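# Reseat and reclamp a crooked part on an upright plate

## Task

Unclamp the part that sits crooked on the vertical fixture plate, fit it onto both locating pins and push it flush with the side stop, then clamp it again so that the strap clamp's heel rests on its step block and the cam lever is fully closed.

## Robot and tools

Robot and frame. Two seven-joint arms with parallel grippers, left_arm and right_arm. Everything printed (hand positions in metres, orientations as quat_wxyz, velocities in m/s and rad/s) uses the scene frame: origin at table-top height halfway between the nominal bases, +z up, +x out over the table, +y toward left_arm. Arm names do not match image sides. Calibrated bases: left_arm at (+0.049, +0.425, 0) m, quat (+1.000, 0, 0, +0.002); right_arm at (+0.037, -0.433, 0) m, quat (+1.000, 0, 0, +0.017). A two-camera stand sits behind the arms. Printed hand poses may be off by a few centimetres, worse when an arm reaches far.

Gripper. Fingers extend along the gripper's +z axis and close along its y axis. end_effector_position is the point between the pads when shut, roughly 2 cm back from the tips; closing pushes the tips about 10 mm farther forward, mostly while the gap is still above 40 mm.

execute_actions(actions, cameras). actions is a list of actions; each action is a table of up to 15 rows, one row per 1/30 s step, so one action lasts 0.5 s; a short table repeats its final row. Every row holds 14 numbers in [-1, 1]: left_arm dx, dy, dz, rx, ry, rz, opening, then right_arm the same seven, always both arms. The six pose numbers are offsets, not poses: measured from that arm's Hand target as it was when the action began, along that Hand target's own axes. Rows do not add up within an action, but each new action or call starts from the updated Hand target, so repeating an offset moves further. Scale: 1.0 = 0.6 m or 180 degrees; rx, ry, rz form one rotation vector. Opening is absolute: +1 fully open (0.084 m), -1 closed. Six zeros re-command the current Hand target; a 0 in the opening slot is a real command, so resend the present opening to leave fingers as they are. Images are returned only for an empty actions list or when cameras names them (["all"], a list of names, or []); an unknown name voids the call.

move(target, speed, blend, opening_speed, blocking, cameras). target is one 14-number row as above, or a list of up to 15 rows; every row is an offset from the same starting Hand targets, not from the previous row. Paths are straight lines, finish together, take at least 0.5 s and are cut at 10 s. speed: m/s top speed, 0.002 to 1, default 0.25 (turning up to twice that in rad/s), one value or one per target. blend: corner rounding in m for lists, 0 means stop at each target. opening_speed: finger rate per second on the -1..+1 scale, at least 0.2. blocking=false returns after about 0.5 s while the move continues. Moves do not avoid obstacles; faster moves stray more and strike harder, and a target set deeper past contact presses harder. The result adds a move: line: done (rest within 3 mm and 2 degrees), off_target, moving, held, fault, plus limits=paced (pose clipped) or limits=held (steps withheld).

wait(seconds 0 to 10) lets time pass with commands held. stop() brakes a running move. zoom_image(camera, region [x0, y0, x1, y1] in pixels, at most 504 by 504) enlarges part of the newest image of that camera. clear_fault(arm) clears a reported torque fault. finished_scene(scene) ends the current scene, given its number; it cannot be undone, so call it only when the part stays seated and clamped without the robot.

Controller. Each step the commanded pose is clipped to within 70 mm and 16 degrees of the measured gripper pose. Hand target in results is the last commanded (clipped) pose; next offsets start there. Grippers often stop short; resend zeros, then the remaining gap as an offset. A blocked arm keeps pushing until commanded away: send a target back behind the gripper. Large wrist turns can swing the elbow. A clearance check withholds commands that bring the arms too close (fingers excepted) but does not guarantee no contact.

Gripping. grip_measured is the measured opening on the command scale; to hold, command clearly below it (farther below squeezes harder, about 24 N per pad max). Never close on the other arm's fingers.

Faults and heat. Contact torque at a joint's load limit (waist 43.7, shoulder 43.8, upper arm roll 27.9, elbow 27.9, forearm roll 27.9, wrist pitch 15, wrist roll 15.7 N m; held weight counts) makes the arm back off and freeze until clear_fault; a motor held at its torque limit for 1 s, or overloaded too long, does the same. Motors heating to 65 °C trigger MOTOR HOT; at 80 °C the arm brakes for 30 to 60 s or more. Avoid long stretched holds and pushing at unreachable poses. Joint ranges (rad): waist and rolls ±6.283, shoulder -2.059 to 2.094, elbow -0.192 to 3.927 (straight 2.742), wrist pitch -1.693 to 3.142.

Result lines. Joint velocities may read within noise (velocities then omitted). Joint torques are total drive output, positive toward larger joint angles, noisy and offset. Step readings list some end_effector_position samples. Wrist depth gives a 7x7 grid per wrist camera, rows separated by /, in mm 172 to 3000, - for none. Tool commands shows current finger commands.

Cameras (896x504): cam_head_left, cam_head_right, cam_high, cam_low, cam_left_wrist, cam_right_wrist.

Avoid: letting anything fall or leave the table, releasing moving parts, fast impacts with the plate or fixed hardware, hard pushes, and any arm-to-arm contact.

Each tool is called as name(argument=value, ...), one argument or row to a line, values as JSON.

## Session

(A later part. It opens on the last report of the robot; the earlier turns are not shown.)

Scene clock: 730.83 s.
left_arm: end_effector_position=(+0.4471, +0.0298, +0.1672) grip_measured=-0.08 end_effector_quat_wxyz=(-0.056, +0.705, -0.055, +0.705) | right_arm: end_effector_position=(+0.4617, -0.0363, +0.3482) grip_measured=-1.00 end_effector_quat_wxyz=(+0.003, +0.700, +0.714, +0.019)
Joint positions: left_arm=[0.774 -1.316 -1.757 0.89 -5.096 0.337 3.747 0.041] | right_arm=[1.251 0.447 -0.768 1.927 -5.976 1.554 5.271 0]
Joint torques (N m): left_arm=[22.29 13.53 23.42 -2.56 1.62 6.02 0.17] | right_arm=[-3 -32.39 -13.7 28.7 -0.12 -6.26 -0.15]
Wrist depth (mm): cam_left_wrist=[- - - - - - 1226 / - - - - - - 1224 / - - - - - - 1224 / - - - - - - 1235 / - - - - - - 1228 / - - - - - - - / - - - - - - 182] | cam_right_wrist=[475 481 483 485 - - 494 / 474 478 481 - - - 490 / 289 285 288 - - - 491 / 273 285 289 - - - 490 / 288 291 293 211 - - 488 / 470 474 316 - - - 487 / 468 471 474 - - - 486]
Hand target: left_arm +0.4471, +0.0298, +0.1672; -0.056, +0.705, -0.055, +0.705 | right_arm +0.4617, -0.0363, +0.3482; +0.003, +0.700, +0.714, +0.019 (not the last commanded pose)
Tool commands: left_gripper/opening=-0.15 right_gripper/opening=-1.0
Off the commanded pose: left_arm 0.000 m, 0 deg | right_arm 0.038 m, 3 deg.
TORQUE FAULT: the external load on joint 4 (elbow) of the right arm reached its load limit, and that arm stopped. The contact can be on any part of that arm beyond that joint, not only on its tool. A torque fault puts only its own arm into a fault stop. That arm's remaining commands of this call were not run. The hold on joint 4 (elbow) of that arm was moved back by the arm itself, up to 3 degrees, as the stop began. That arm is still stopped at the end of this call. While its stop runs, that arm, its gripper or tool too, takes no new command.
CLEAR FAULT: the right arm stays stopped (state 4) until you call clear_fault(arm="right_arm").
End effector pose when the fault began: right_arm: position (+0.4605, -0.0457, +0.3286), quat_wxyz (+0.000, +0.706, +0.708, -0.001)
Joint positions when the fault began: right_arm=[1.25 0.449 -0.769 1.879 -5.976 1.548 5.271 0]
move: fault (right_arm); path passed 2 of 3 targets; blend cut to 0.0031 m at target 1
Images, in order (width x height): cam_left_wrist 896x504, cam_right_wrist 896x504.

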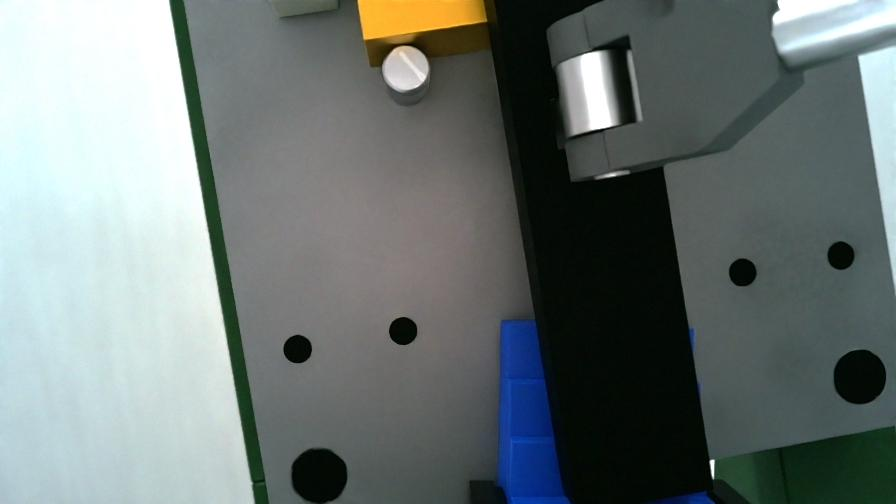

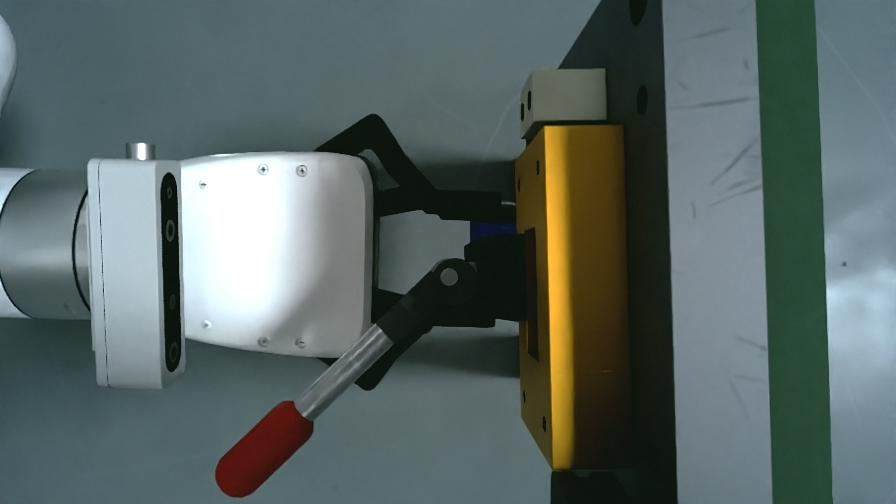

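clear_fault(
  arm="right_arm",
)

move(
  target=[
    [0,0,0,0,0,0,-0.15,0.0045,0.0063,-0.2,0,0,0,-1],
    [0,0,0,0,0,0,-0.15,0.0707,-0.3472,-0.163,-0.2599,0.2445,0.4545,-1],
  ],
  speed=[0.15,0.2],
  blend=[0.02,0],
  cameras=["cam_right_wrist","cam_head_right"],
)

Scene clock: 782.17 s.
left_arm: end_effector_position=(+0.4471, +0.0298, +0.1672) grip_measured=-0.08 end_effector_quat_wxyz=(-0.056, +0.705, -0.055, +0.705) | right_arm: end_effector_position=(+0.4616, -0.0363, +0.3481) grip_measured=-1.00 end_effector_quat_wxyz=(+0.003, +0.700, +0.714, +0.019)
Joint positions: left_arm=[0.774 -1.316 -1.757 0.89 -5.096 0.337 3.747 0.041] | right_arm=[1.251 0.447 -0.768 1.927 -5.976 1.554 5.271 0]
Joint torques (N m): left_arm=[20.03 10.69 21.17 -5.31 -0.06 5.96 -0.6] | right_arm=[-3 -31.85 -13.57 28.39 -0.05 -6.25 -0.26]
Wrist depth (mm): cam_left_wrist=[- - - - - - 1230 / - - - - - - 1235 / - - - - - - 1233 / - - - - - - 1230 / - - - - - - 1230 / - - - - - - - / - - - - - - 181] | cam_right_wrist=[478 480 482 484 - - 492 / 476 477 482 - - - 490 / 289 285 288 - - - 491 / 273 285 289 - - - 490 / 289 292 293 211 - - 488 / 470 471 316 - - - 485 / 469 470 477 - - - 486]
Hand target: left_arm +0.4471, +0.0298, +0.1672; -0.056, +0.705, -0.055, +0.705 | right_arm +0.4616, -0.0363, +0.3481; +0.003, +0.700, +0.714, +0.019 (not the last commanded pose)
Tool commands: left_gripper/opening=-0.15 right_gripper/opening=-1.0
Off the commanded pose: left_arm 0.000 m, 0 deg | right_arm 0.038 m, 3 deg.
TORQUE FAULT, CONTINUED: the right arm's stop, for the torque fault of joint 4 (elbow) that an earlier result reported, is over. The call counts as one of the actions that you can send in this scene. The hold on joint 4 (elbow) of that arm was moved back by the arm itself, up to 3 degrees, as the stop began. That arm's target is now where it stood when the stop ended, not its last command. That arm's gripper keeps its grip as last carried out, and that arm accepts commands again: back off and push less far.
CLEAR FAULT: your call cleared the right arm's torque fault. If a joint's load stays at its limit, that arm stops again at once.

Scene clock: 788.40 s.
left_arm: end_effector_position=(+0.4471, +0.0298, +0.1672) grip_measured=-0.08 end_effector_quat_wxyz=(-0.056, +0.705, -0.055, +0.705) | right_arm: end_effector_position=(+0.2496, -0.0005, +0.4401) grip_measured=-1.00 end_effector_quat_wxyz=(+0.028, +0.866, +0.093, +0.490)
Joint positions: left_arm=[0.774 -1.316 -1.757 0.89 -5.096 0.337 3.747 0.041] | right_arm=[1.73 2.047 -3.044 1.233 -4.737 2.038 6.284 0]
Joint torques (N m): left_arm=[19.79 11.23 21.04 -5.34 -0.28 6.01 -0.65] | right_arm=[-5.44 -31.08 -8.7 -4.72 2.54 -1.02 0.87]
Wrist depth (mm): cam_left_wrist=[- - - - - - 1224 / - - - - - - 1237 / - - - - - - 1224 / - - - - - - 1228 / - - - - - - 1241 / - - - - - - - / - - - - - - 181] | cam_right_wrist=[1480 1425 1402 1327 1302 1262 1230 / 1585 1536 1455 1431 1386 1330 1292 / 1715 1642 1578 1546 1487 1422 1397 / 932 977 1653 1593 1574 1506 1455 / 803 838 820 371 379 1630 1567 / 693 724 704 383 422 870 919 / 611 637 627 440 711 746 781]
Hand target: left_arm +0.4471, +0.0298, +0.1672; -0.056, +0.705, -0.055, +0.705 | right_arm +0.2495, +0.0000, +0.4400; +0.000, +0.866, -0.001, +0.501
Off the commanded pose: left_arm 0.000 m, 0 deg | right_arm 0.001 m, 11 deg.
joint sent to its limit (right arm) — joint 7 (wrist roll), upper limit. The joint targets are off in orientation, not in position.
move: off_target (right_arm)
Images, in order (width x height): cam_head_right 896x504, cam_right_wrist 896x504.

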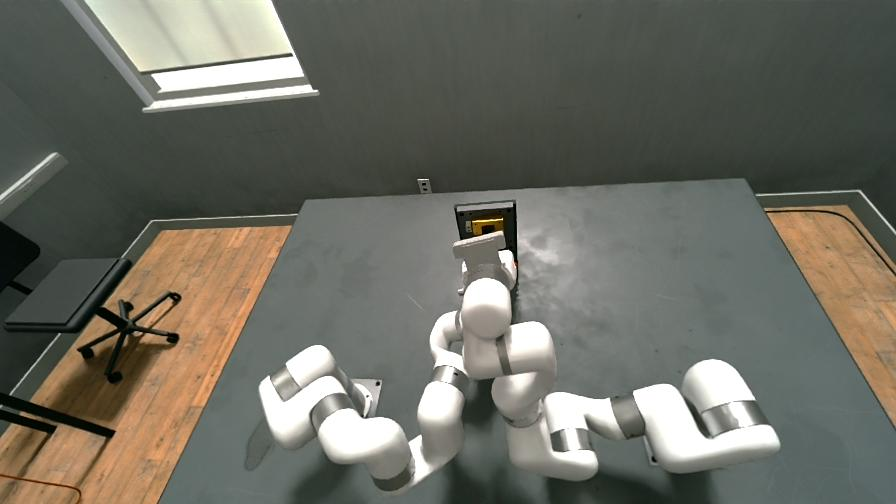

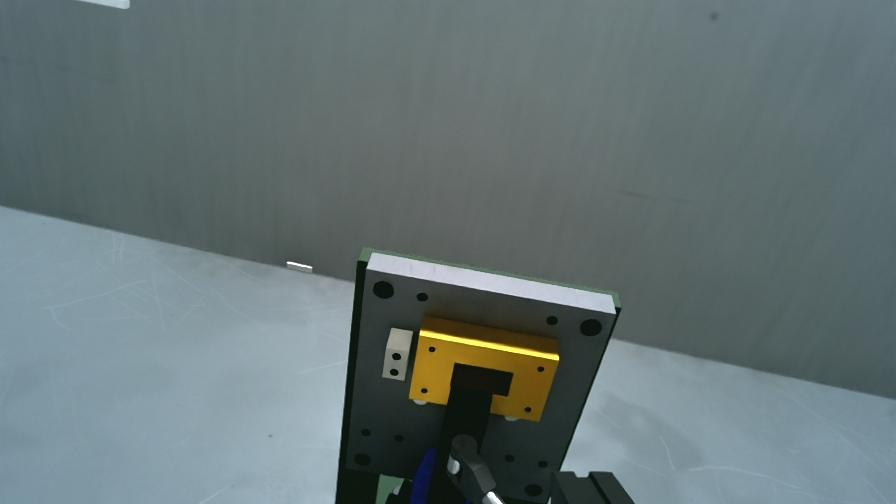

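zoom_image(
  camera="cam_right_wrist",
  region=[330, 240, 650, 500],
)

Scaled by 1.575 from the camera's 896x504 image, which has a finer 1280x720 frame.

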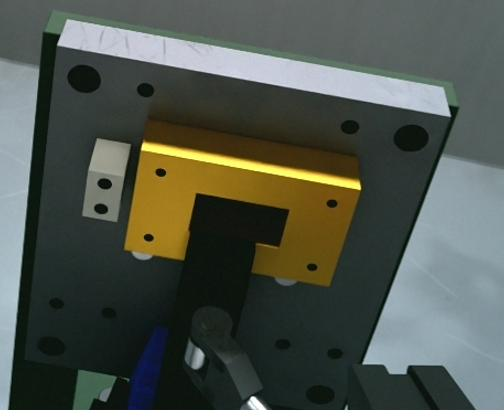

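move(
  target=[0,0,0,0,0,0,-0.15,-0.1188,0.4161,0.3361,0.4556,0.1754,-0.09,-1],
  speed=0.2,
  cameras=["cam_right_wrist","cam_head_right"],
)

Scene clock: 821.20 s.
left_arm: end_effector_position=(+0.4471, +0.0298, +0.1672) grip_measured=-0.08 end_effector_quat_wxyz=(-0.056, +0.705, -0.055, +0.705) | right_arm: end_effector_position=(+0.3883, -0.2498, +0.2777) grip_measured=-1.00 end_effector_quat_wxyz=(+0.494, -0.492, -0.433, -0.571)
Joint positions: left_arm=[0.774 -1.316 -1.757 0.89 -5.096 0.337 3.747 0.041] | right_arm=[1.291 1.356 -1.545 0.379 -3.412 2.86 4.441 0]
Joint torques (N m): left_arm=[19.53 11.07 21.09 -5.32 -0.32 5.97 -0.56] | right_arm=[-5.68 -8.6 -13.2 4.61 4.55 1.06 -1.59]
Wrist depth (mm): cam_left_wrist=[- - - - - - 1224 / - - - - - - 1233 / - - - - - - 1230 / - - - - - - 1233 / - - - - - - 1233 / - - - - - - - / - - - - - - 181] | cam_right_wrist=[- - - - - 2457 1681 / - - - - - 2439 1634 / - - - - - 2340 1649 / - - - - - 2356 1630 / - - - - 421 2032 1607 / - 2886 - 2863 369 2014 1619 / 356 432 2973 382 368 2008 1593]
Hand target: left_arm +0.4471, +0.0298, +0.1672; -0.056, +0.705, -0.055, +0.705 | right_arm +0.3884, -0.2498, +0.2777; +0.494, -0.492, -0.433, -0.571
Off the commanded pose: left_arm 0.000 m, 0 deg | right_arm 0.000 m, 0 deg.
move: done
Images, in order (width x height): cam_head_right 896x504, cam_right_wrist 896x504.

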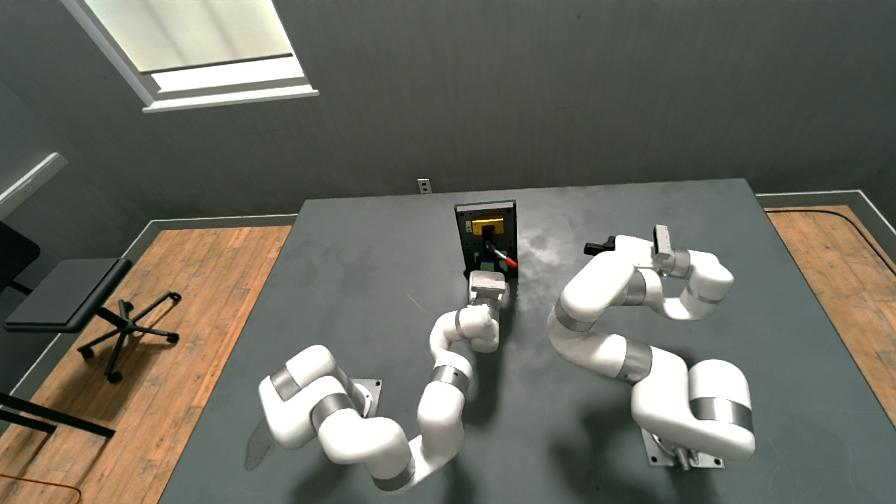

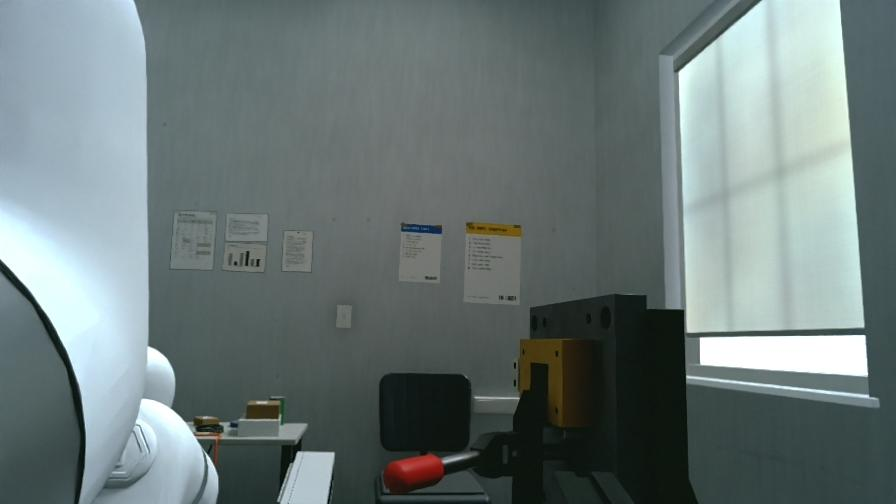

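move(
  target=[
    [0,0,0,0,0,0,-0.15,0.0267,0.1268,0.0215,0.0433,-0.0446,0.0057,-1],
    [0,0,0,0,0,0,-0.15,-0.0135,0.0872,0.307,0.0433,-0.0446,0.0057,-1],
  ],
  speed=0.15,
  blend=[0.02,0],
  cameras=["cam_right_wrist","cam_head_right"],
)

Scene clock: 853.17 s.
left_arm: end_effector_position=(+0.4471, +0.0298, +0.1672) grip_measured=-0.08 end_effector_quat_wxyz=(-0.056, +0.705, -0.055, +0.705) | right_arm: end_effector_position=(+0.4650, -0.0752, +0.2962) grip_measured=-1.00 end_effector_quat_wxyz=(+0.500, -0.499, -0.500, -0.500)
Joint positions: left_arm=[0.774 -1.316 -1.757 0.89 -5.096 0.337 3.747 0.041] | right_arm=[1.536 1.39 -1.623 0.805 -3.39 2.33 4.591 0]
Joint torques (N m): left_arm=[19.18 11 21.12 -5.29 -0.57 5.96 -0.63] | right_arm=[4.97 -36.36 -19.31 5.72 5.19 -0.69 1.39]
Wrist depth (mm): cam_left_wrist=[- - - - - - 1233 / - - - - - - 1228 / - - - - - - 1222 / - - - - - - 1237 / - - - - - - 1233 / - - - - - - - / - - - - - - 181] | cam_right_wrist=[- - 2986 - - - 1823 / 2999 2973 - 2986 2948 2948 1809 / - - - - - 2973 1809 / - - - 2999 - 2948 1781 / 630 - 2986 - - 2405 1795 / 593 2664 - - 184 2414 1781 / 590 959 1050 - 184 2172 1809]
Hand target: left_arm +0.4471, +0.0298, +0.1672; -0.056, +0.705, -0.055, +0.705 | right_arm +0.4650, -0.0751, +0.2962; +0.500, -0.499, -0.500, -0.500
Off the commanded pose: left_arm 0.000 m, 0 deg | right_arm 0.000 m, 0 deg.
move: done
Images, in order (width x height): cam_head_right 896x504, cam_right_wrist 896x504.

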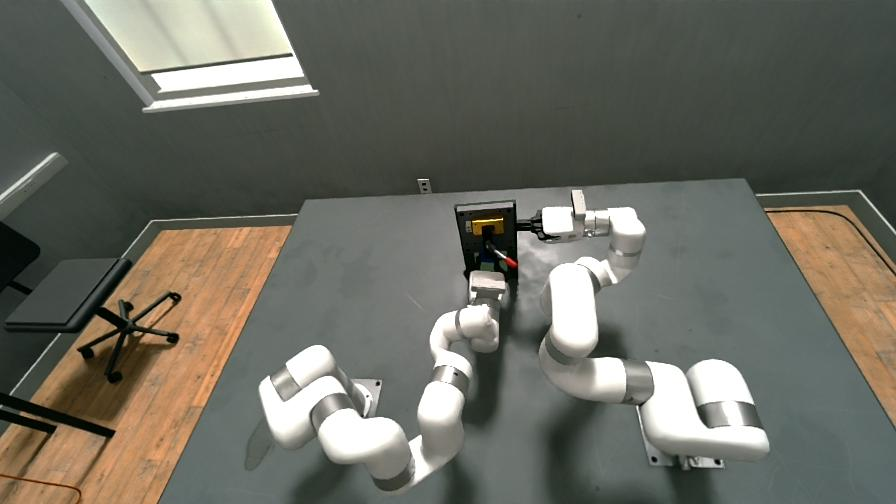

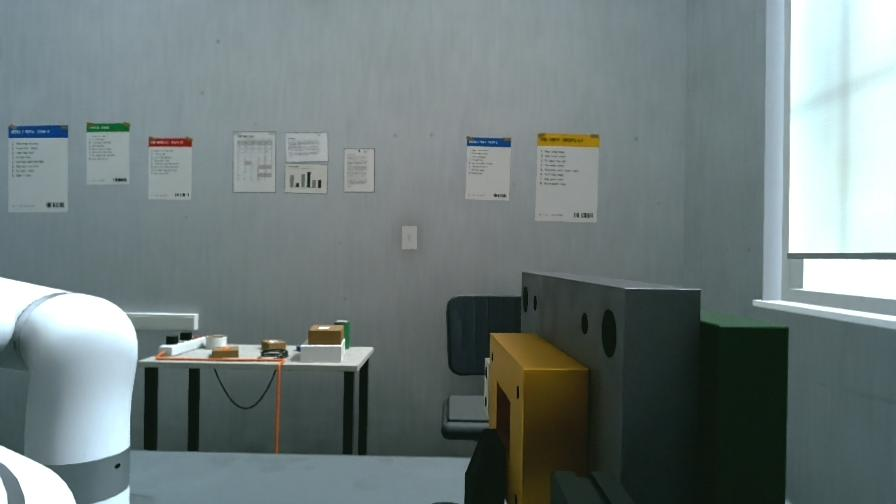

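move(
  target=[
    [0,0,0,0,0,0,-0.15,0,0.0067,0,0,0,0,-1],
    [0,0,0,0,0,0,-0.15,0,0.0067,0.065,0,0,0,-1],
  ],
  speed=[0.05,0.05],
  cameras=["cam_right_wrist","cam_left_wrist"],
)

Scene clock: 871.63 s.
left_arm: end_effector_position=(+0.4471, +0.0298, +0.1672) grip_measured=-0.08 end_effector_quat_wxyz=(-0.056, +0.705, -0.055, +0.705) | right_arm: end_effector_position=(+0.4722, -0.0793, +0.2928) grip_measured=-1.00 end_effector_quat_wxyz=(-0.491, +0.514, +0.484, +0.511)
Joint positions: left_arm=[0.774 -1.316 -1.757 0.89 -5.096 0.337 3.747 0.041] | right_arm=[1.552 1.389 -1.616 0.785 -3.381 2.284 4.596 0]
Joint torques (N m): left_arm=[19.21 11.19 21.2 -5.16 -0.51 6.05 -0.5] | right_arm=[0.07 -24.48 -22.89 0.97 2.43 -0.6 -0.15]
Wrist depth (mm): cam_left_wrist=[- - - - - - 1226 / - - - - - - 1224 / - - - - - - 1233 / - - - - - - 1235 / - - - - - - 1235 / - - - - - - - / - - - - - - 181] | cam_right_wrist=[2911 2948 2999 2960 - 2604 1686 / 2911 2935 - - - 2595 1665 / 2948 - 2999 - 2986 2575 1673 / 2960 2899 2986 2960 - 2556 1657 / 2851 2948 2923 - - 2356 1665 / 592 2935 2935 - 188 2397 1673 / 592 1063 1059 218 - 2020 1661]
Hand target: left_arm +0.4471, +0.0298, +0.1672; -0.056, +0.705, -0.055, +0.705 | right_arm +0.4722, -0.0793, +0.2928; +0.491, -0.514, -0.484, -0.511 (not the last commanded pose)
Tool commands: left_gripper/opening=-0.15 right_gripper/opening=-1.0
Off the commanded pose: left_arm 0.000 m, 0 deg | right_arm 0.043 m, 3 deg.
TORQUE FAULT: the external load on joint 4 (elbow) of the right arm reached its load limit, and that arm stopped. The contact can be on any part of that arm beyond that joint, not only on its tool. A torque fault puts only its own arm into a fault stop. That arm's remaining commands of this call were not run. The hold on joint 4 (elbow) of that arm was moved back by the arm itself, up to 3 degrees, as the stop began. That arm is still stopped at the end of this call. While its stop runs, that arm, its gripper or tool too, takes no new command.
CLEAR FAULT: the right arm stays stopped (state 4) until you call clear_fault(arm="right_arm").
End effector pose when the fault began: right_arm: position (+0.4688, -0.0599, +0.2963), quat_wxyz (+0.500, -0.499, -0.500, -0.500)
Joint positions when the fault began: right_arm=[1.552 1.389 -1.616 0.836 -3.381 2.283 4.596 0]
move: fault (right_arm); path passed 1 of 2 targets
Images, in order (width x height): cam_left_wrist 896x504, cam_right_wrist 896x504.

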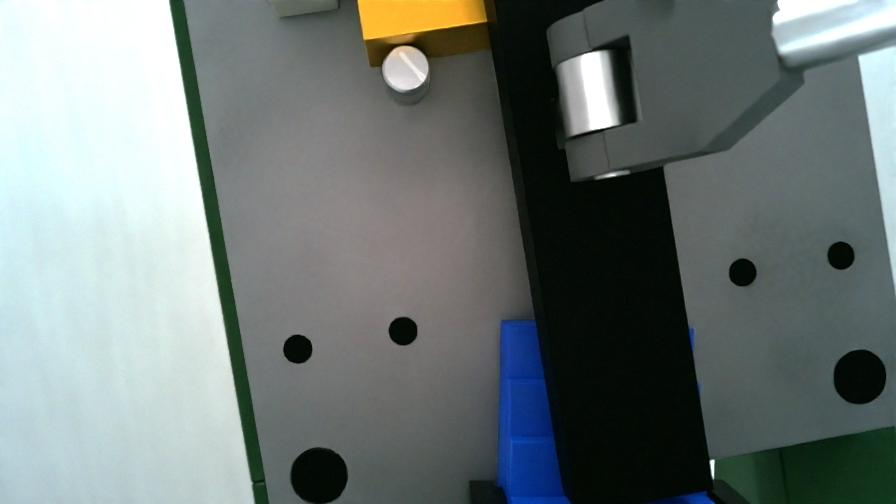

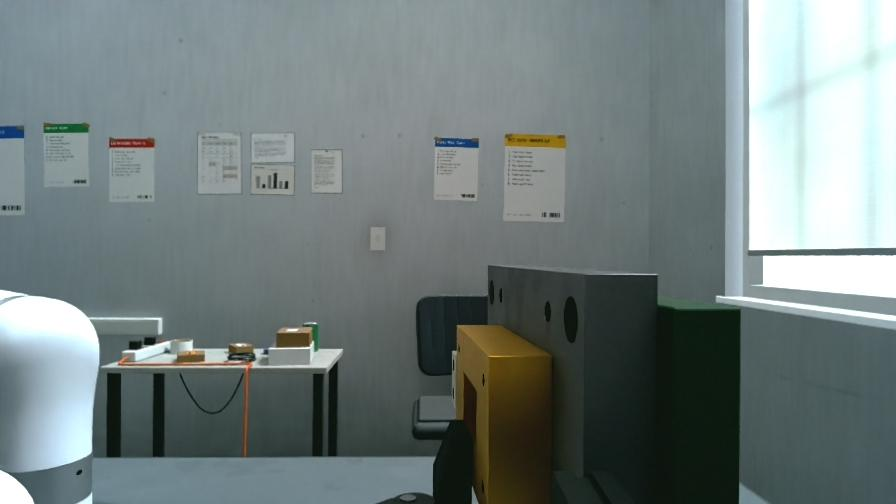

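clear_fault(
  arm="right_arm",
)

move(
  target=[0,0,0,0,0,0,-0.15,0.0045,-0.017,-0.005,0.0159,-0.0013,-0.0032,-1],
  speed=0.05,
  cameras=["cam_right_wrist"],
)

Scene clock: 896.23 s.
left_arm: end_effector_position=(+0.4471, +0.0298, +0.1672) grip_measured=-0.08 end_effector_quat_wxyz=(-0.056, +0.705, -0.055, +0.705) | right_arm: end_effector_position=(+0.4722, -0.0793, +0.2928) grip_measured=-1.00 end_effector_quat_wxyz=(-0.491, +0.514, +0.484, +0.511)
Joint positions: left_arm=[0.774 -1.316 -1.757 0.89 -5.096 0.337 3.747 0.041] | right_arm=[1.552 1.389 -1.616 0.785 -3.381 2.284 4.596 0]
Joint torques (N m): left_arm=[18.21 11.49 21.13 -5.23 -0.69 6 -0.64] | right_arm=[-0.25 -24.84 -22.97 1.16 2.3 -0.61 -0.21]
Wrist depth (mm): cam_left_wrist=[- - - - - - 1224 / - - - - - - 1224 / - - - - - - 1222 / - - - - - - 1226 / - - - - - - 1228 / - - - - - - - / - - - - - - 181] | cam_right_wrist=[2986 2999 2973 - - 2566 1657 / 2960 - 2999 - - 2654 1649 / 2973 - 2999 2986 2999 2614 1673 / 2948 2911 2986 2973 - 2595 1665 / 2911 2973 2960 - - 2372 1657 / 591 2935 2923 - 188 2356 1673 / 593 1059 1063 219 - 2008 1661]
Hand target: left_arm +0.4471, +0.0298, +0.1672; -0.056, +0.705, -0.055, +0.705 | right_arm +0.4722, -0.0793, +0.2928; +0.491, -0.514, -0.484, -0.511 (not the last commanded pose)
Tool commands: left_gripper/opening=-0.15 right_gripper/opening=-1.0
Off the commanded pose: left_arm 0.000 m, 0 deg | right_arm 0.043 m, 3 deg.
TORQUE FAULT, CONTINUED: the right arm's stop, for the torque fault of joint 4 (elbow) that an earlier result reported, is over. The call counts as one of the actions that you can send in this scene. The hold on joint 4 (elbow) of that arm was moved back by the arm itself, up to 3 degrees, as the stop began. That arm's target is now where it stood when the stop ended, not its last command. That arm's gripper keeps its grip as last carried out, and that arm accepts commands again: back off and push less far.
CLEAR FAULT: your call cleared the right arm's torque fault. If a joint's load stays at its limit, that arm stops again at once.

Scene clock: 897.10 s.
left_arm: end_effector_position=(+0.4471, +0.0298, +0.1672) grip_measured=-0.08 end_effector_quat_wxyz=(-0.056, +0.705, -0.055, +0.705) | right_arm: end_effector_position=(+0.4618, -0.0818, +0.2956) grip_measured=-1.00 end_effector_quat_wxyz=(+0.500, -0.500, -0.500, -0.500)
Joint positions: left_arm=[0.774 -1.316 -1.757 0.89 -5.096 0.337 3.747 0.041] | right_arm=[1.533 1.393 -1.627 0.786 -3.393 2.352 4.59 0]
Joint torques (N m): left_arm=[18.09 11.78 21.12 -5.2 -0.78 6.04 -0.53] | right_arm=[-5.36 -14.8 -27.97 5.57 -0.48 0.96 -1.77]
Wrist depth (mm): cam_left_wrist=[- - - - - - 1228 / - - - - - - 1220 / - - - - - - 1220 / - - - - - - 1224 / - - - - - - 1233 / - - - - - - - / - - - - - - 182] | cam_right_wrist=[2986 - 2999 - 2935 2973 1838 / 2973 2999 - - 2948 2999 1823 / - - 2960 2960 2986 2960 1813 / - 2999 - - - 2923 1804 / 608 2999 - - - 2457 1823 / 601 - 2935 - 190 2405 1785 / 594 957 1046 - - 1089 1776]
Hand target: left_arm +0.4471, +0.0298, +0.1672; -0.056, +0.705, -0.055, +0.705 | right_arm +0.4618, -0.0818, +0.2956; +0.500, -0.500, -0.500, -0.500
Off the commanded pose: left_arm 0.000 m, 0 deg | right_arm 0.000 m, 0 deg.
move: done
Images, in order (width x height): cam_right_wrist 896x504.

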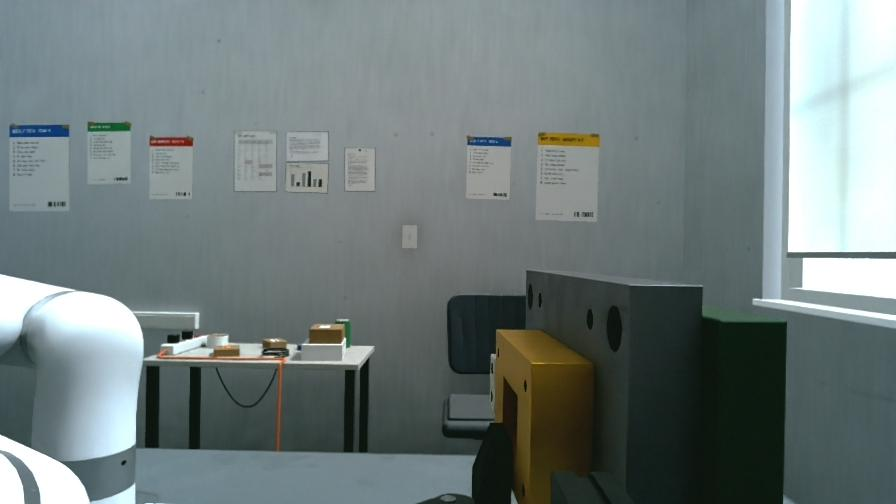

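move(
  target=[0,0,0,0,0,0,-0.15,0,0,0.075,0,0,0,-1],
  speed=0.05,
  cameras=["cam_right_wrist"],
)

Scene clock: 903.80 s.
left_arm: end_effector_position=(+0.4471, +0.0298, +0.1672) grip_measured=-0.08 end_effector_quat_wxyz=(-0.056, +0.705, -0.055, +0.705) | right_arm: end_effector_position=(+0.4617, -0.0370, +0.2957) grip_measured=-1.00 end_effector_quat_wxyz=(+0.500, -0.500, -0.500, -0.500)
Joint positions: left_arm=[0.774 -1.316 -1.757 0.89 -5.096 0.337 3.747 0.041] | right_arm=[1.612 1.392 -1.614 0.842 -3.371 2.219 4.601 0]
Joint torques (N m): left_arm=[17.99 11.48 21.12 -5.21 -0.81 5.99 -0.63] | right_arm=[7.89 -32.37 -17.58 22.13 6.64 -6.08 1.46]
Wrist depth (mm): cam_left_wrist=[- - - - - - 1226 / - - - - - - 1222 / - - - - - - 1230 / - - - - - - 1230 / - - - - - - 1230 / - - - - - - - / - - - - - - 181] | cam_right_wrist=[- - 2960 2960 2948 2986 1847 / 2935 2960 2960 2973 2923 2899 1813 / - - 2960 2935 2999 2960 1838 / - 2986 2960 2935 2960 2948 1790 / 584 - - - - - 1785 / 567 2644 2948 - - - 1681 / 559 961 1040 - - - 1677]
Hand target: left_arm +0.4471, +0.0298, +0.1672; -0.056, +0.705, -0.055, +0.705 | right_arm +0.4618, -0.0368, +0.2956; +0.500, -0.500, -0.500, -0.500
Off the commanded pose: left_arm 0.000 m, 0 deg | right_arm 0.000 m, 0 deg.
move: done
Images, in order (width x height): cam_right_wrist 896x504.

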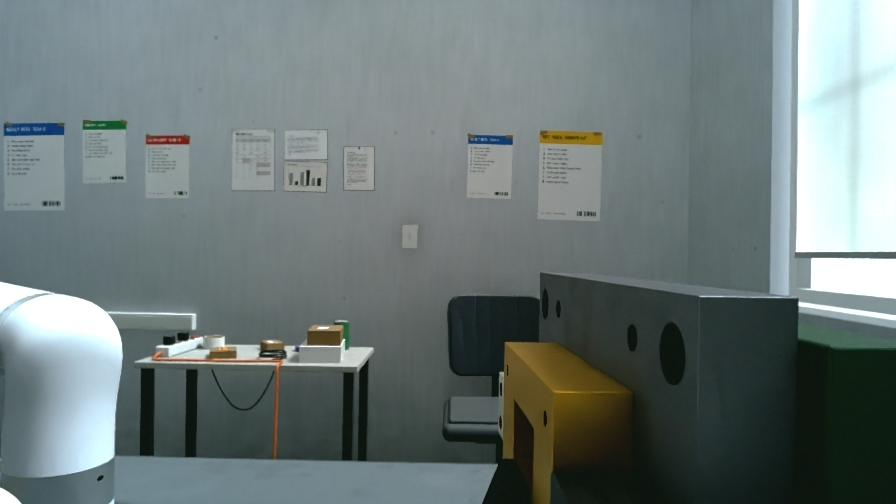

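wait(
  seconds=0.1,
  cameras=["cam_left_wrist","cam_head_left","cam_head_right"],
)

zoom_image(
  camera="cam_head_left",
  region=[440, 190, 530, 260],
)

zoom_image(
  camera="cam_left_wrist",
  region=[250, 0, 650, 150],
)

Scene clock: 911.20 s.
left_arm: end_effector_position=(+0.4471, +0.0298, +0.1672) grip_measured=-0.08 end_effector_quat_wxyz=(-0.056, +0.705, -0.055, +0.705) | right_arm: end_effector_position=(+0.4617, -0.0368, +0.2956) grip_measured=-1.00 end_effector_quat_wxyz=(+0.500, -0.500, -0.500, -0.500)
Joint positions: left_arm=[0.774 -1.316 -1.757 0.89 -5.096 0.337 3.747 0.041] | right_arm=[1.612 1.392 -1.614 0.842 -3.37 2.219 4.601 0]
Joint torques (N m): left_arm=[17.9 11.65 21.05 -5.18 -0.66 5.92 -0.56] | right_arm=[8.98 -13.74 -17.34 24.6 6.19 -6.12 1.49]
Wrist depth (mm): cam_left_wrist=[- - - - - - 1224 / - - - - - - 1226 / - - - - - - 1226 / - - - - - - 1224 / - - - - - - 1222 / - - - - - - - / - - - - - - 181] | cam_right_wrist=[- - 2986 2923 - 2923 1828 / 2973 2999 2999 2986 2948 2999 1838 / 2986 - 2999 2960 2999 2899 1818 / 2986 2960 2948 2899 2948 2886 1813 / 585 2999 2948 - - - 1781 / 567 2654 2923 - - - 1711 / 559 963 1045 - - - 1681]
Hand target: left_arm +0.4471, +0.0298, +0.1672; -0.056, +0.705, -0.055, +0.705 | right_arm +0.4618, -0.0368, +0.2956; +0.500, -0.500, -0.500, -0.500
Tool commands: left_gripper/opening=-0.15 right_gripper/opening=-1.0
Off the commanded pose: left_arm 0.000 m, 0 deg | right_arm 0.000 m, 0 deg.
wait: 0.10 s; at rest from the start
Images, in order (width x height): cam_head_left 896x504, cam_head_right 896x504, cam_left_wrist 896x504.

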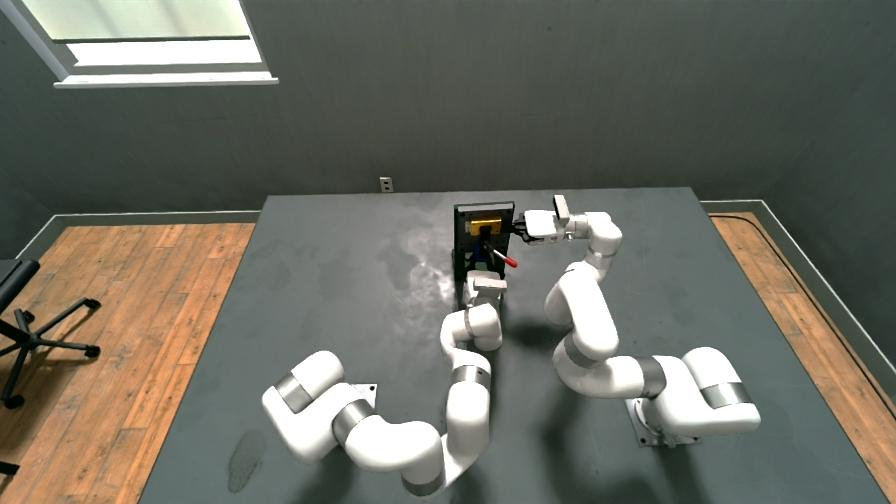

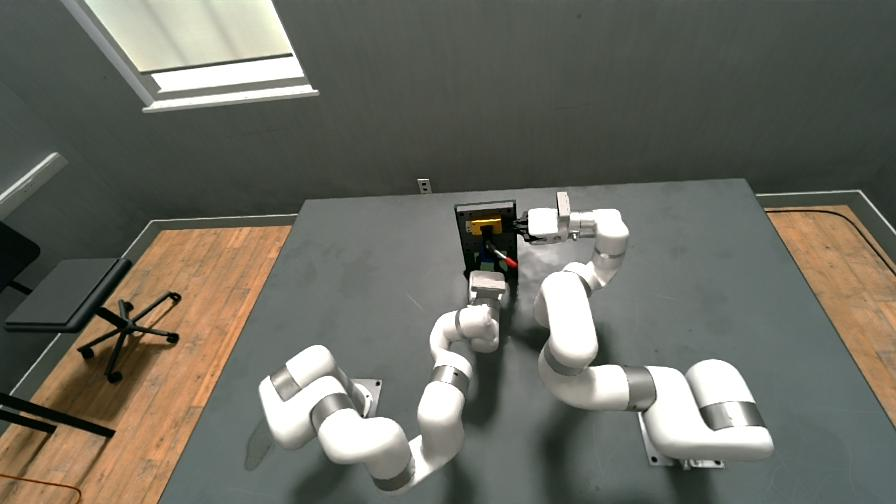

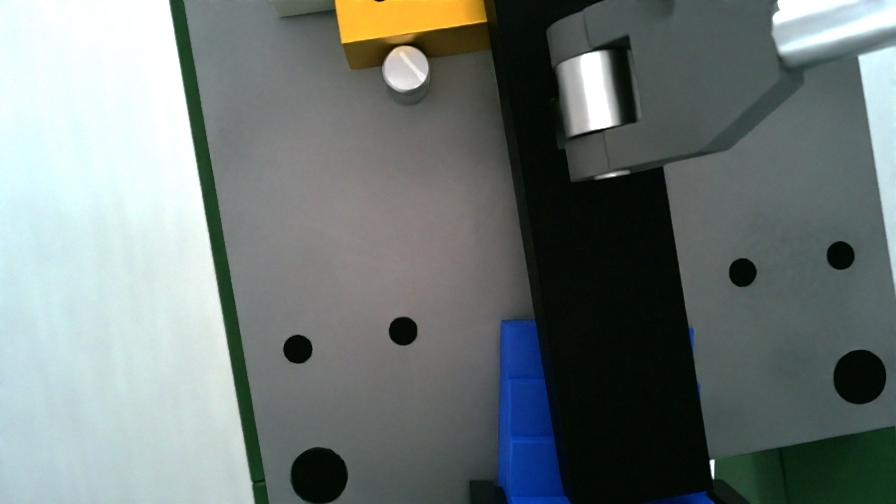

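Scaled by 5.600 from the camera's 896x504 image, which has a finer 1280x720 frame.

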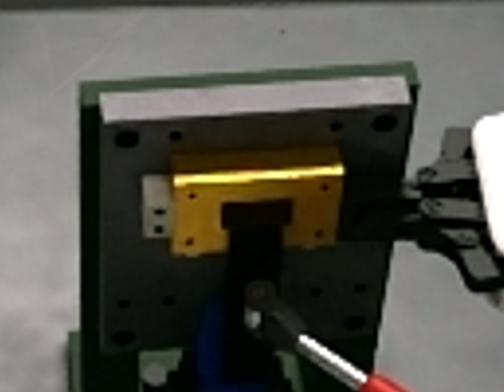

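Scaled by 1.260 from the camera's 896x504 image, which has a finer 1280x720 frame.

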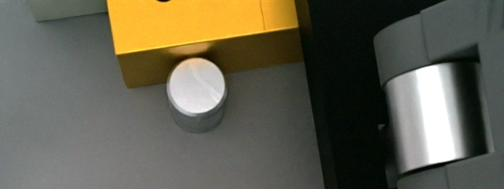

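move(
  target=[
    [0,0,0,0,0,0,-0.15,0,0,-0.1667,0,0,0,-1],
    [0,0,0,0,0,0,-0.15,0.2083,-0.1628,-0.1917,-0.1953,-0.472,0.1953,-0.1],
    [0,0,0,0,0,0,-0.15,0.19,-0.1628,-0.01,-0.1953,-0.472,0.1953,-0.1],
  ],
  speed=[0.08,0.2,0.15],
  blend=[0.01,0.02,0],
  cameras=["cam_right_wrist","cam_left_wrist","cam_head_right"],
)

Scene clock: 978.10 s.
left_arm: end_effector_position=(+0.4471, +0.0298, +0.1672) grip_measured=-0.08 end_effector_quat_wxyz=(-0.056, +0.705, -0.055, +0.705) | right_arm: end_effector_position=(+0.3640, -0.0427, +0.4095) grip_measured=-0.11 end_effector_quat_wxyz=(+0.000, +0.924, +0.383, +0.000)
Joint positions: left_arm=[0.774 -1.316 -1.757 0.89 -5.096 0.337 3.747 0.041] | right_arm=[1.278 1.384 -2.692 1.951 -4.364 2.669 5.715 0.039]
Joint torques (N m): left_arm=[17.75 11.77 21.19 -5.26 -0.91 5.95 -0.53] | right_arm=[-5.54 -54.33 -5.31 -4.9 2.89 -1.9 1.4]
Wrist depth (mm): cam_left_wrist=[- - - - - - 1220 / - - - - - - 1224 / - - - - - - 1237 / - - - - - - 1226 / - - - - - - 1233 / - - - - - - - / - - - - - - 181] | cam_right_wrist=[540 543 542 - 205 192 540 / 543 542 541 541 210 184 192 / 542 543 541 361 255 209 190 / 542 541 349 352 542 542 541 / 542 544 350 358 542 542 544 / 292 338 343 361 542 541 542 / 273 290 542 540 542 542 542]
Hand target: left_arm +0.4471, +0.0298, +0.1672; -0.056, +0.705, -0.055, +0.705 | right_arm +0.3640, -0.0428, +0.4095; +0.000, +0.924, +0.383, +0.000
Off the commanded pose: left_arm 0.000 m, 0 deg | right_arm 0.000 m, 0 deg.
move: done; blend cut to 0 m at target 2
Images, in order (width x height): cam_head_right 896x504, cam_left_wrist 896x504, cam_right_wrist 896x504.

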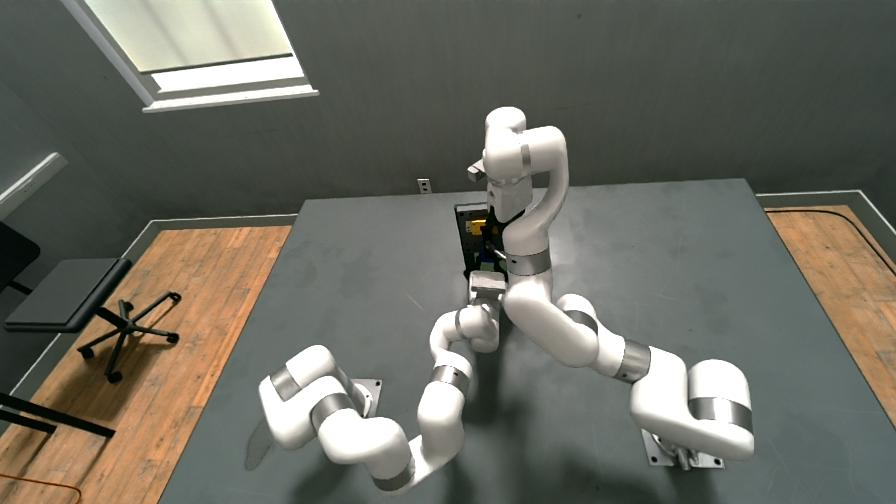

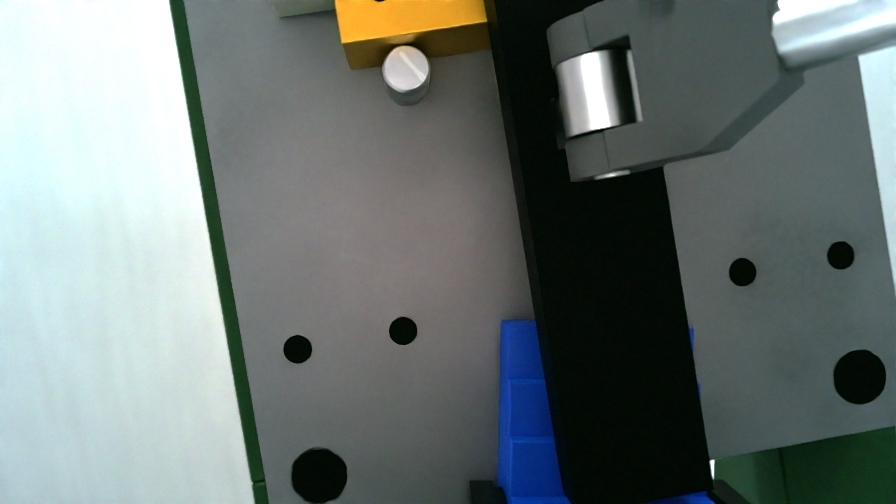

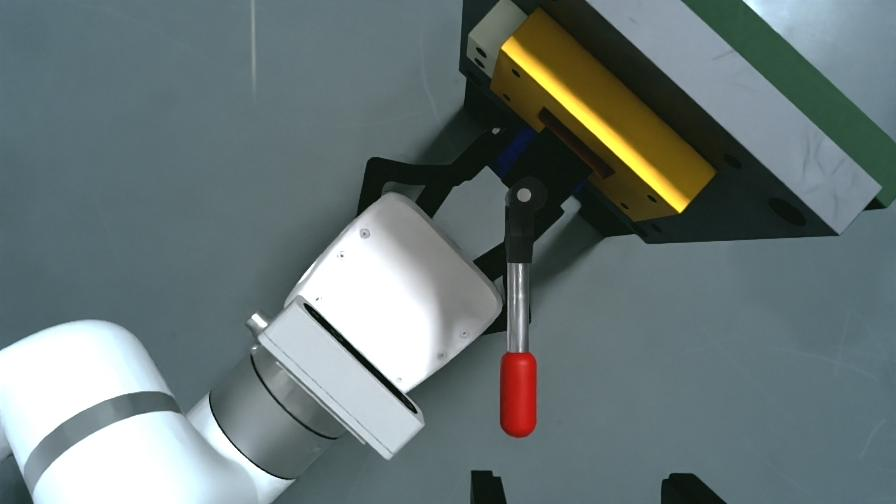

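zoom_image(
  camera="cam_right_wrist",
  region=[440, 0, 740, 240],
)

Scaled by 1.680 from the camera's 896x504 image, which has a finer 1280x720 frame.

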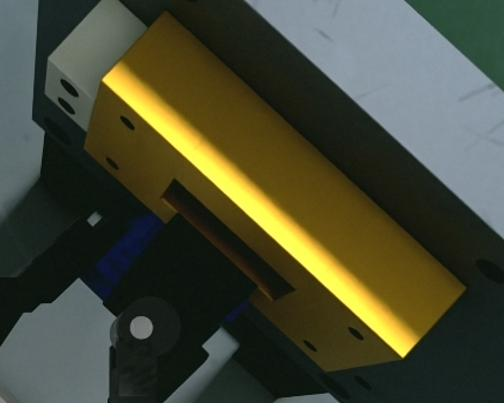

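move(
  target=[
    [0,0,0,0,0,0,-0.15,0,-0.0033,0.2158,0,0,0,-0.1],
    [0,0,0,0,0,0,-0.15,0,-0.0033,0.2158,0,0,0,-0.9],
  ],
  speed=0.12,
  cameras=["cam_right_wrist","cam_left_wrist"],
)

Scene clock: 995.37 s.
left_arm: end_effector_position=(+0.4471, +0.0298, +0.1672) grip_measured=-0.08 end_effector_quat_wxyz=(-0.056, +0.705, -0.055, +0.705) | right_arm: end_effector_position=(+0.3628, -0.0415, +0.2801) grip_measured=-0.73 end_effector_quat_wxyz=(+0.000, +0.924, +0.383, +0.000)
Joint positions: left_arm=[0.774 -1.316 -1.757 0.89 -5.096 0.337 3.747 0.041] | right_arm=[1.386 1.799 -2.646 1.499 -4.374 2.627 5.611 0.012]
Joint torques (N m): left_arm=[17.77 11.95 21.25 -5.31 -0.85 5.93 -0.61] | right_arm=[4.99 -33.49 -5.72 -2.81 0.76 -0.57 1.37]
Wrist depth (mm): cam_left_wrist=[- - - - - - 1224 / - - - - - - 1235 / - - - - - - 1228 / - - - - - - 1226 / - - - - - - 1228 / - - - - - - - / - - - - - - 181] | cam_right_wrist=[414 414 412 - - - - / 412 411 412 233 - - - / 412 412 220 228 245 221 191 / 412 412 219 224 412 411 412 / 413 219 219 225 412 412 412 / 412 219 222 230 412 412 411 / 222 209 224 412 412 411 410]
Hand target: left_arm +0.4471, +0.0298, +0.1672; -0.056, +0.705, -0.055, +0.705 | right_arm +0.3628, -0.0415, +0.2800; +0.000, +0.924, +0.383, +0.000
Off the commanded pose: left_arm 0.000 m, 0 deg | right_arm 0.000 m, 0 deg.
move: done
Images, in order (width x height): cam_left_wrist 896x504, cam_right_wrist 896x504.

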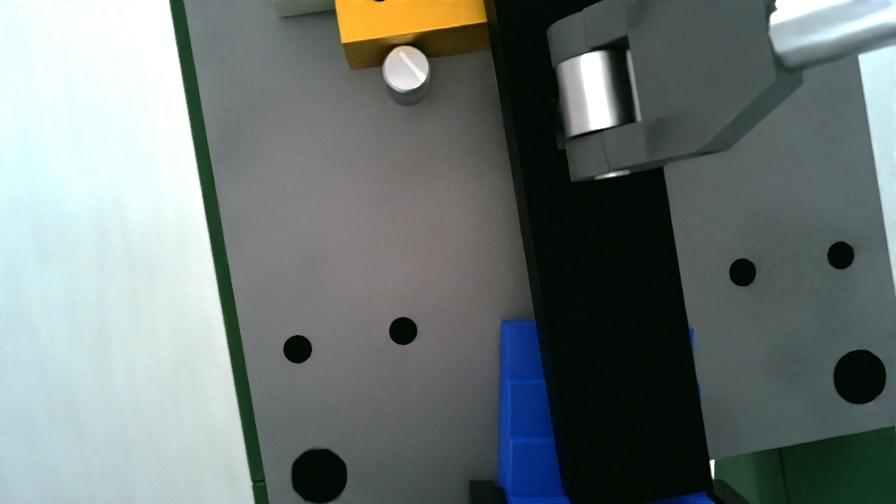

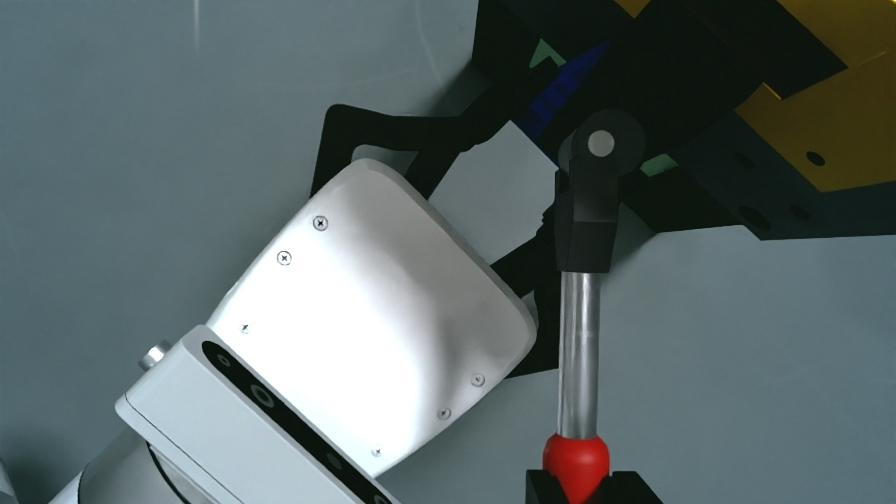

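move(
  target=[
    [0,0,0,0,0,0,-0.15,0,0,0,0,0,0,-0.4],
    [0,0,0,0,0,0,-0.15,0,0,0.0283,0,0,0,-0.4],
    [0,0,0,0,0,0,-0.15,0,0,0.0283,0,0,0,-0.9],
  ],
  speed=0.08,
  cameras=["cam_right_wrist"],
)

Scene clock: 1004.30 s.
left_arm: end_effector_position=(+0.4471, +0.0298, +0.1672) grip_measured=-0.08 end_effector_quat_wxyz=(-0.056, +0.705, -0.055, +0.705) | right_arm: end_effector_position=(+0.3628, -0.0415, +0.2631) grip_measured=-0.63 end_effector_quat_wxyz=(+0.000, +0.924, +0.383, +0.000)
Joint positions: left_arm=[0.774 -1.316 -1.757 0.89 -5.096 0.337 3.747 0.041] | right_arm=[1.402 1.845 -2.63 1.455 -4.363 2.615 5.611 0.017]
Joint torques (N m): left_arm=[17.45 11.93 21.21 -5.31 -1.01 5.96 -0.54] | right_arm=[5.55 -32.31 -9.25 -7.78 2.71 -1.47 -0.04]
Wrist depth (mm): cam_left_wrist=[- - - - - - 1226 / - - - - - - 1230 / - - - - - - 1230 / - - - - - - 1228 / - - - - - - 1230 / - - - - - - - / - - - - - - 181] | cam_right_wrist=[394 395 396 - - - - / 394 395 393 214 - - - / 396 396 203 395 - 335 192 / 395 395 201 206 395 395 394 / 394 202 202 207 395 394 393 / 395 202 204 212 394 393 395 / 201 191 206 393 395 395 394]
Hand target: left_arm +0.4471, +0.0298, +0.1672; -0.056, +0.705, -0.055, +0.705 | right_arm +0.3628, -0.0415, +0.2631; +0.000, +0.924, +0.383, +0.000
Off the commanded pose: left_arm 0.000 m, 0 deg | right_arm 0.000 m, 0 deg.
move: done
Images, in order (width x height): cam_right_wrist 896x504.

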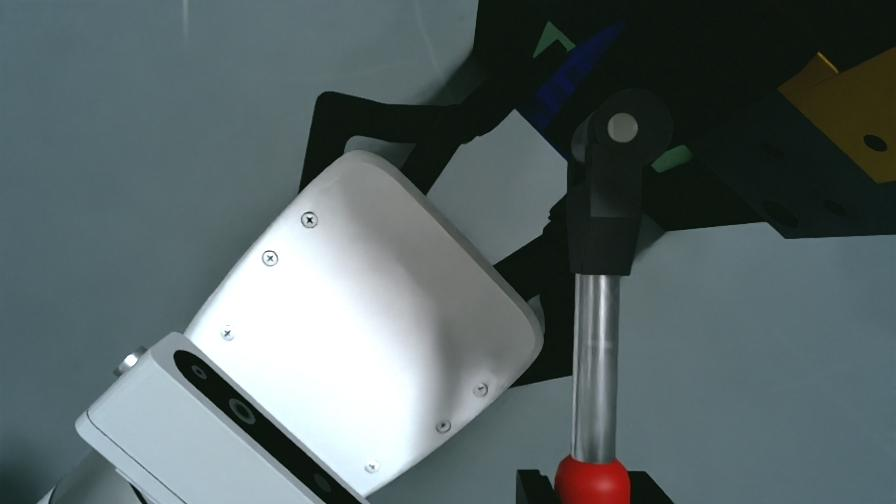

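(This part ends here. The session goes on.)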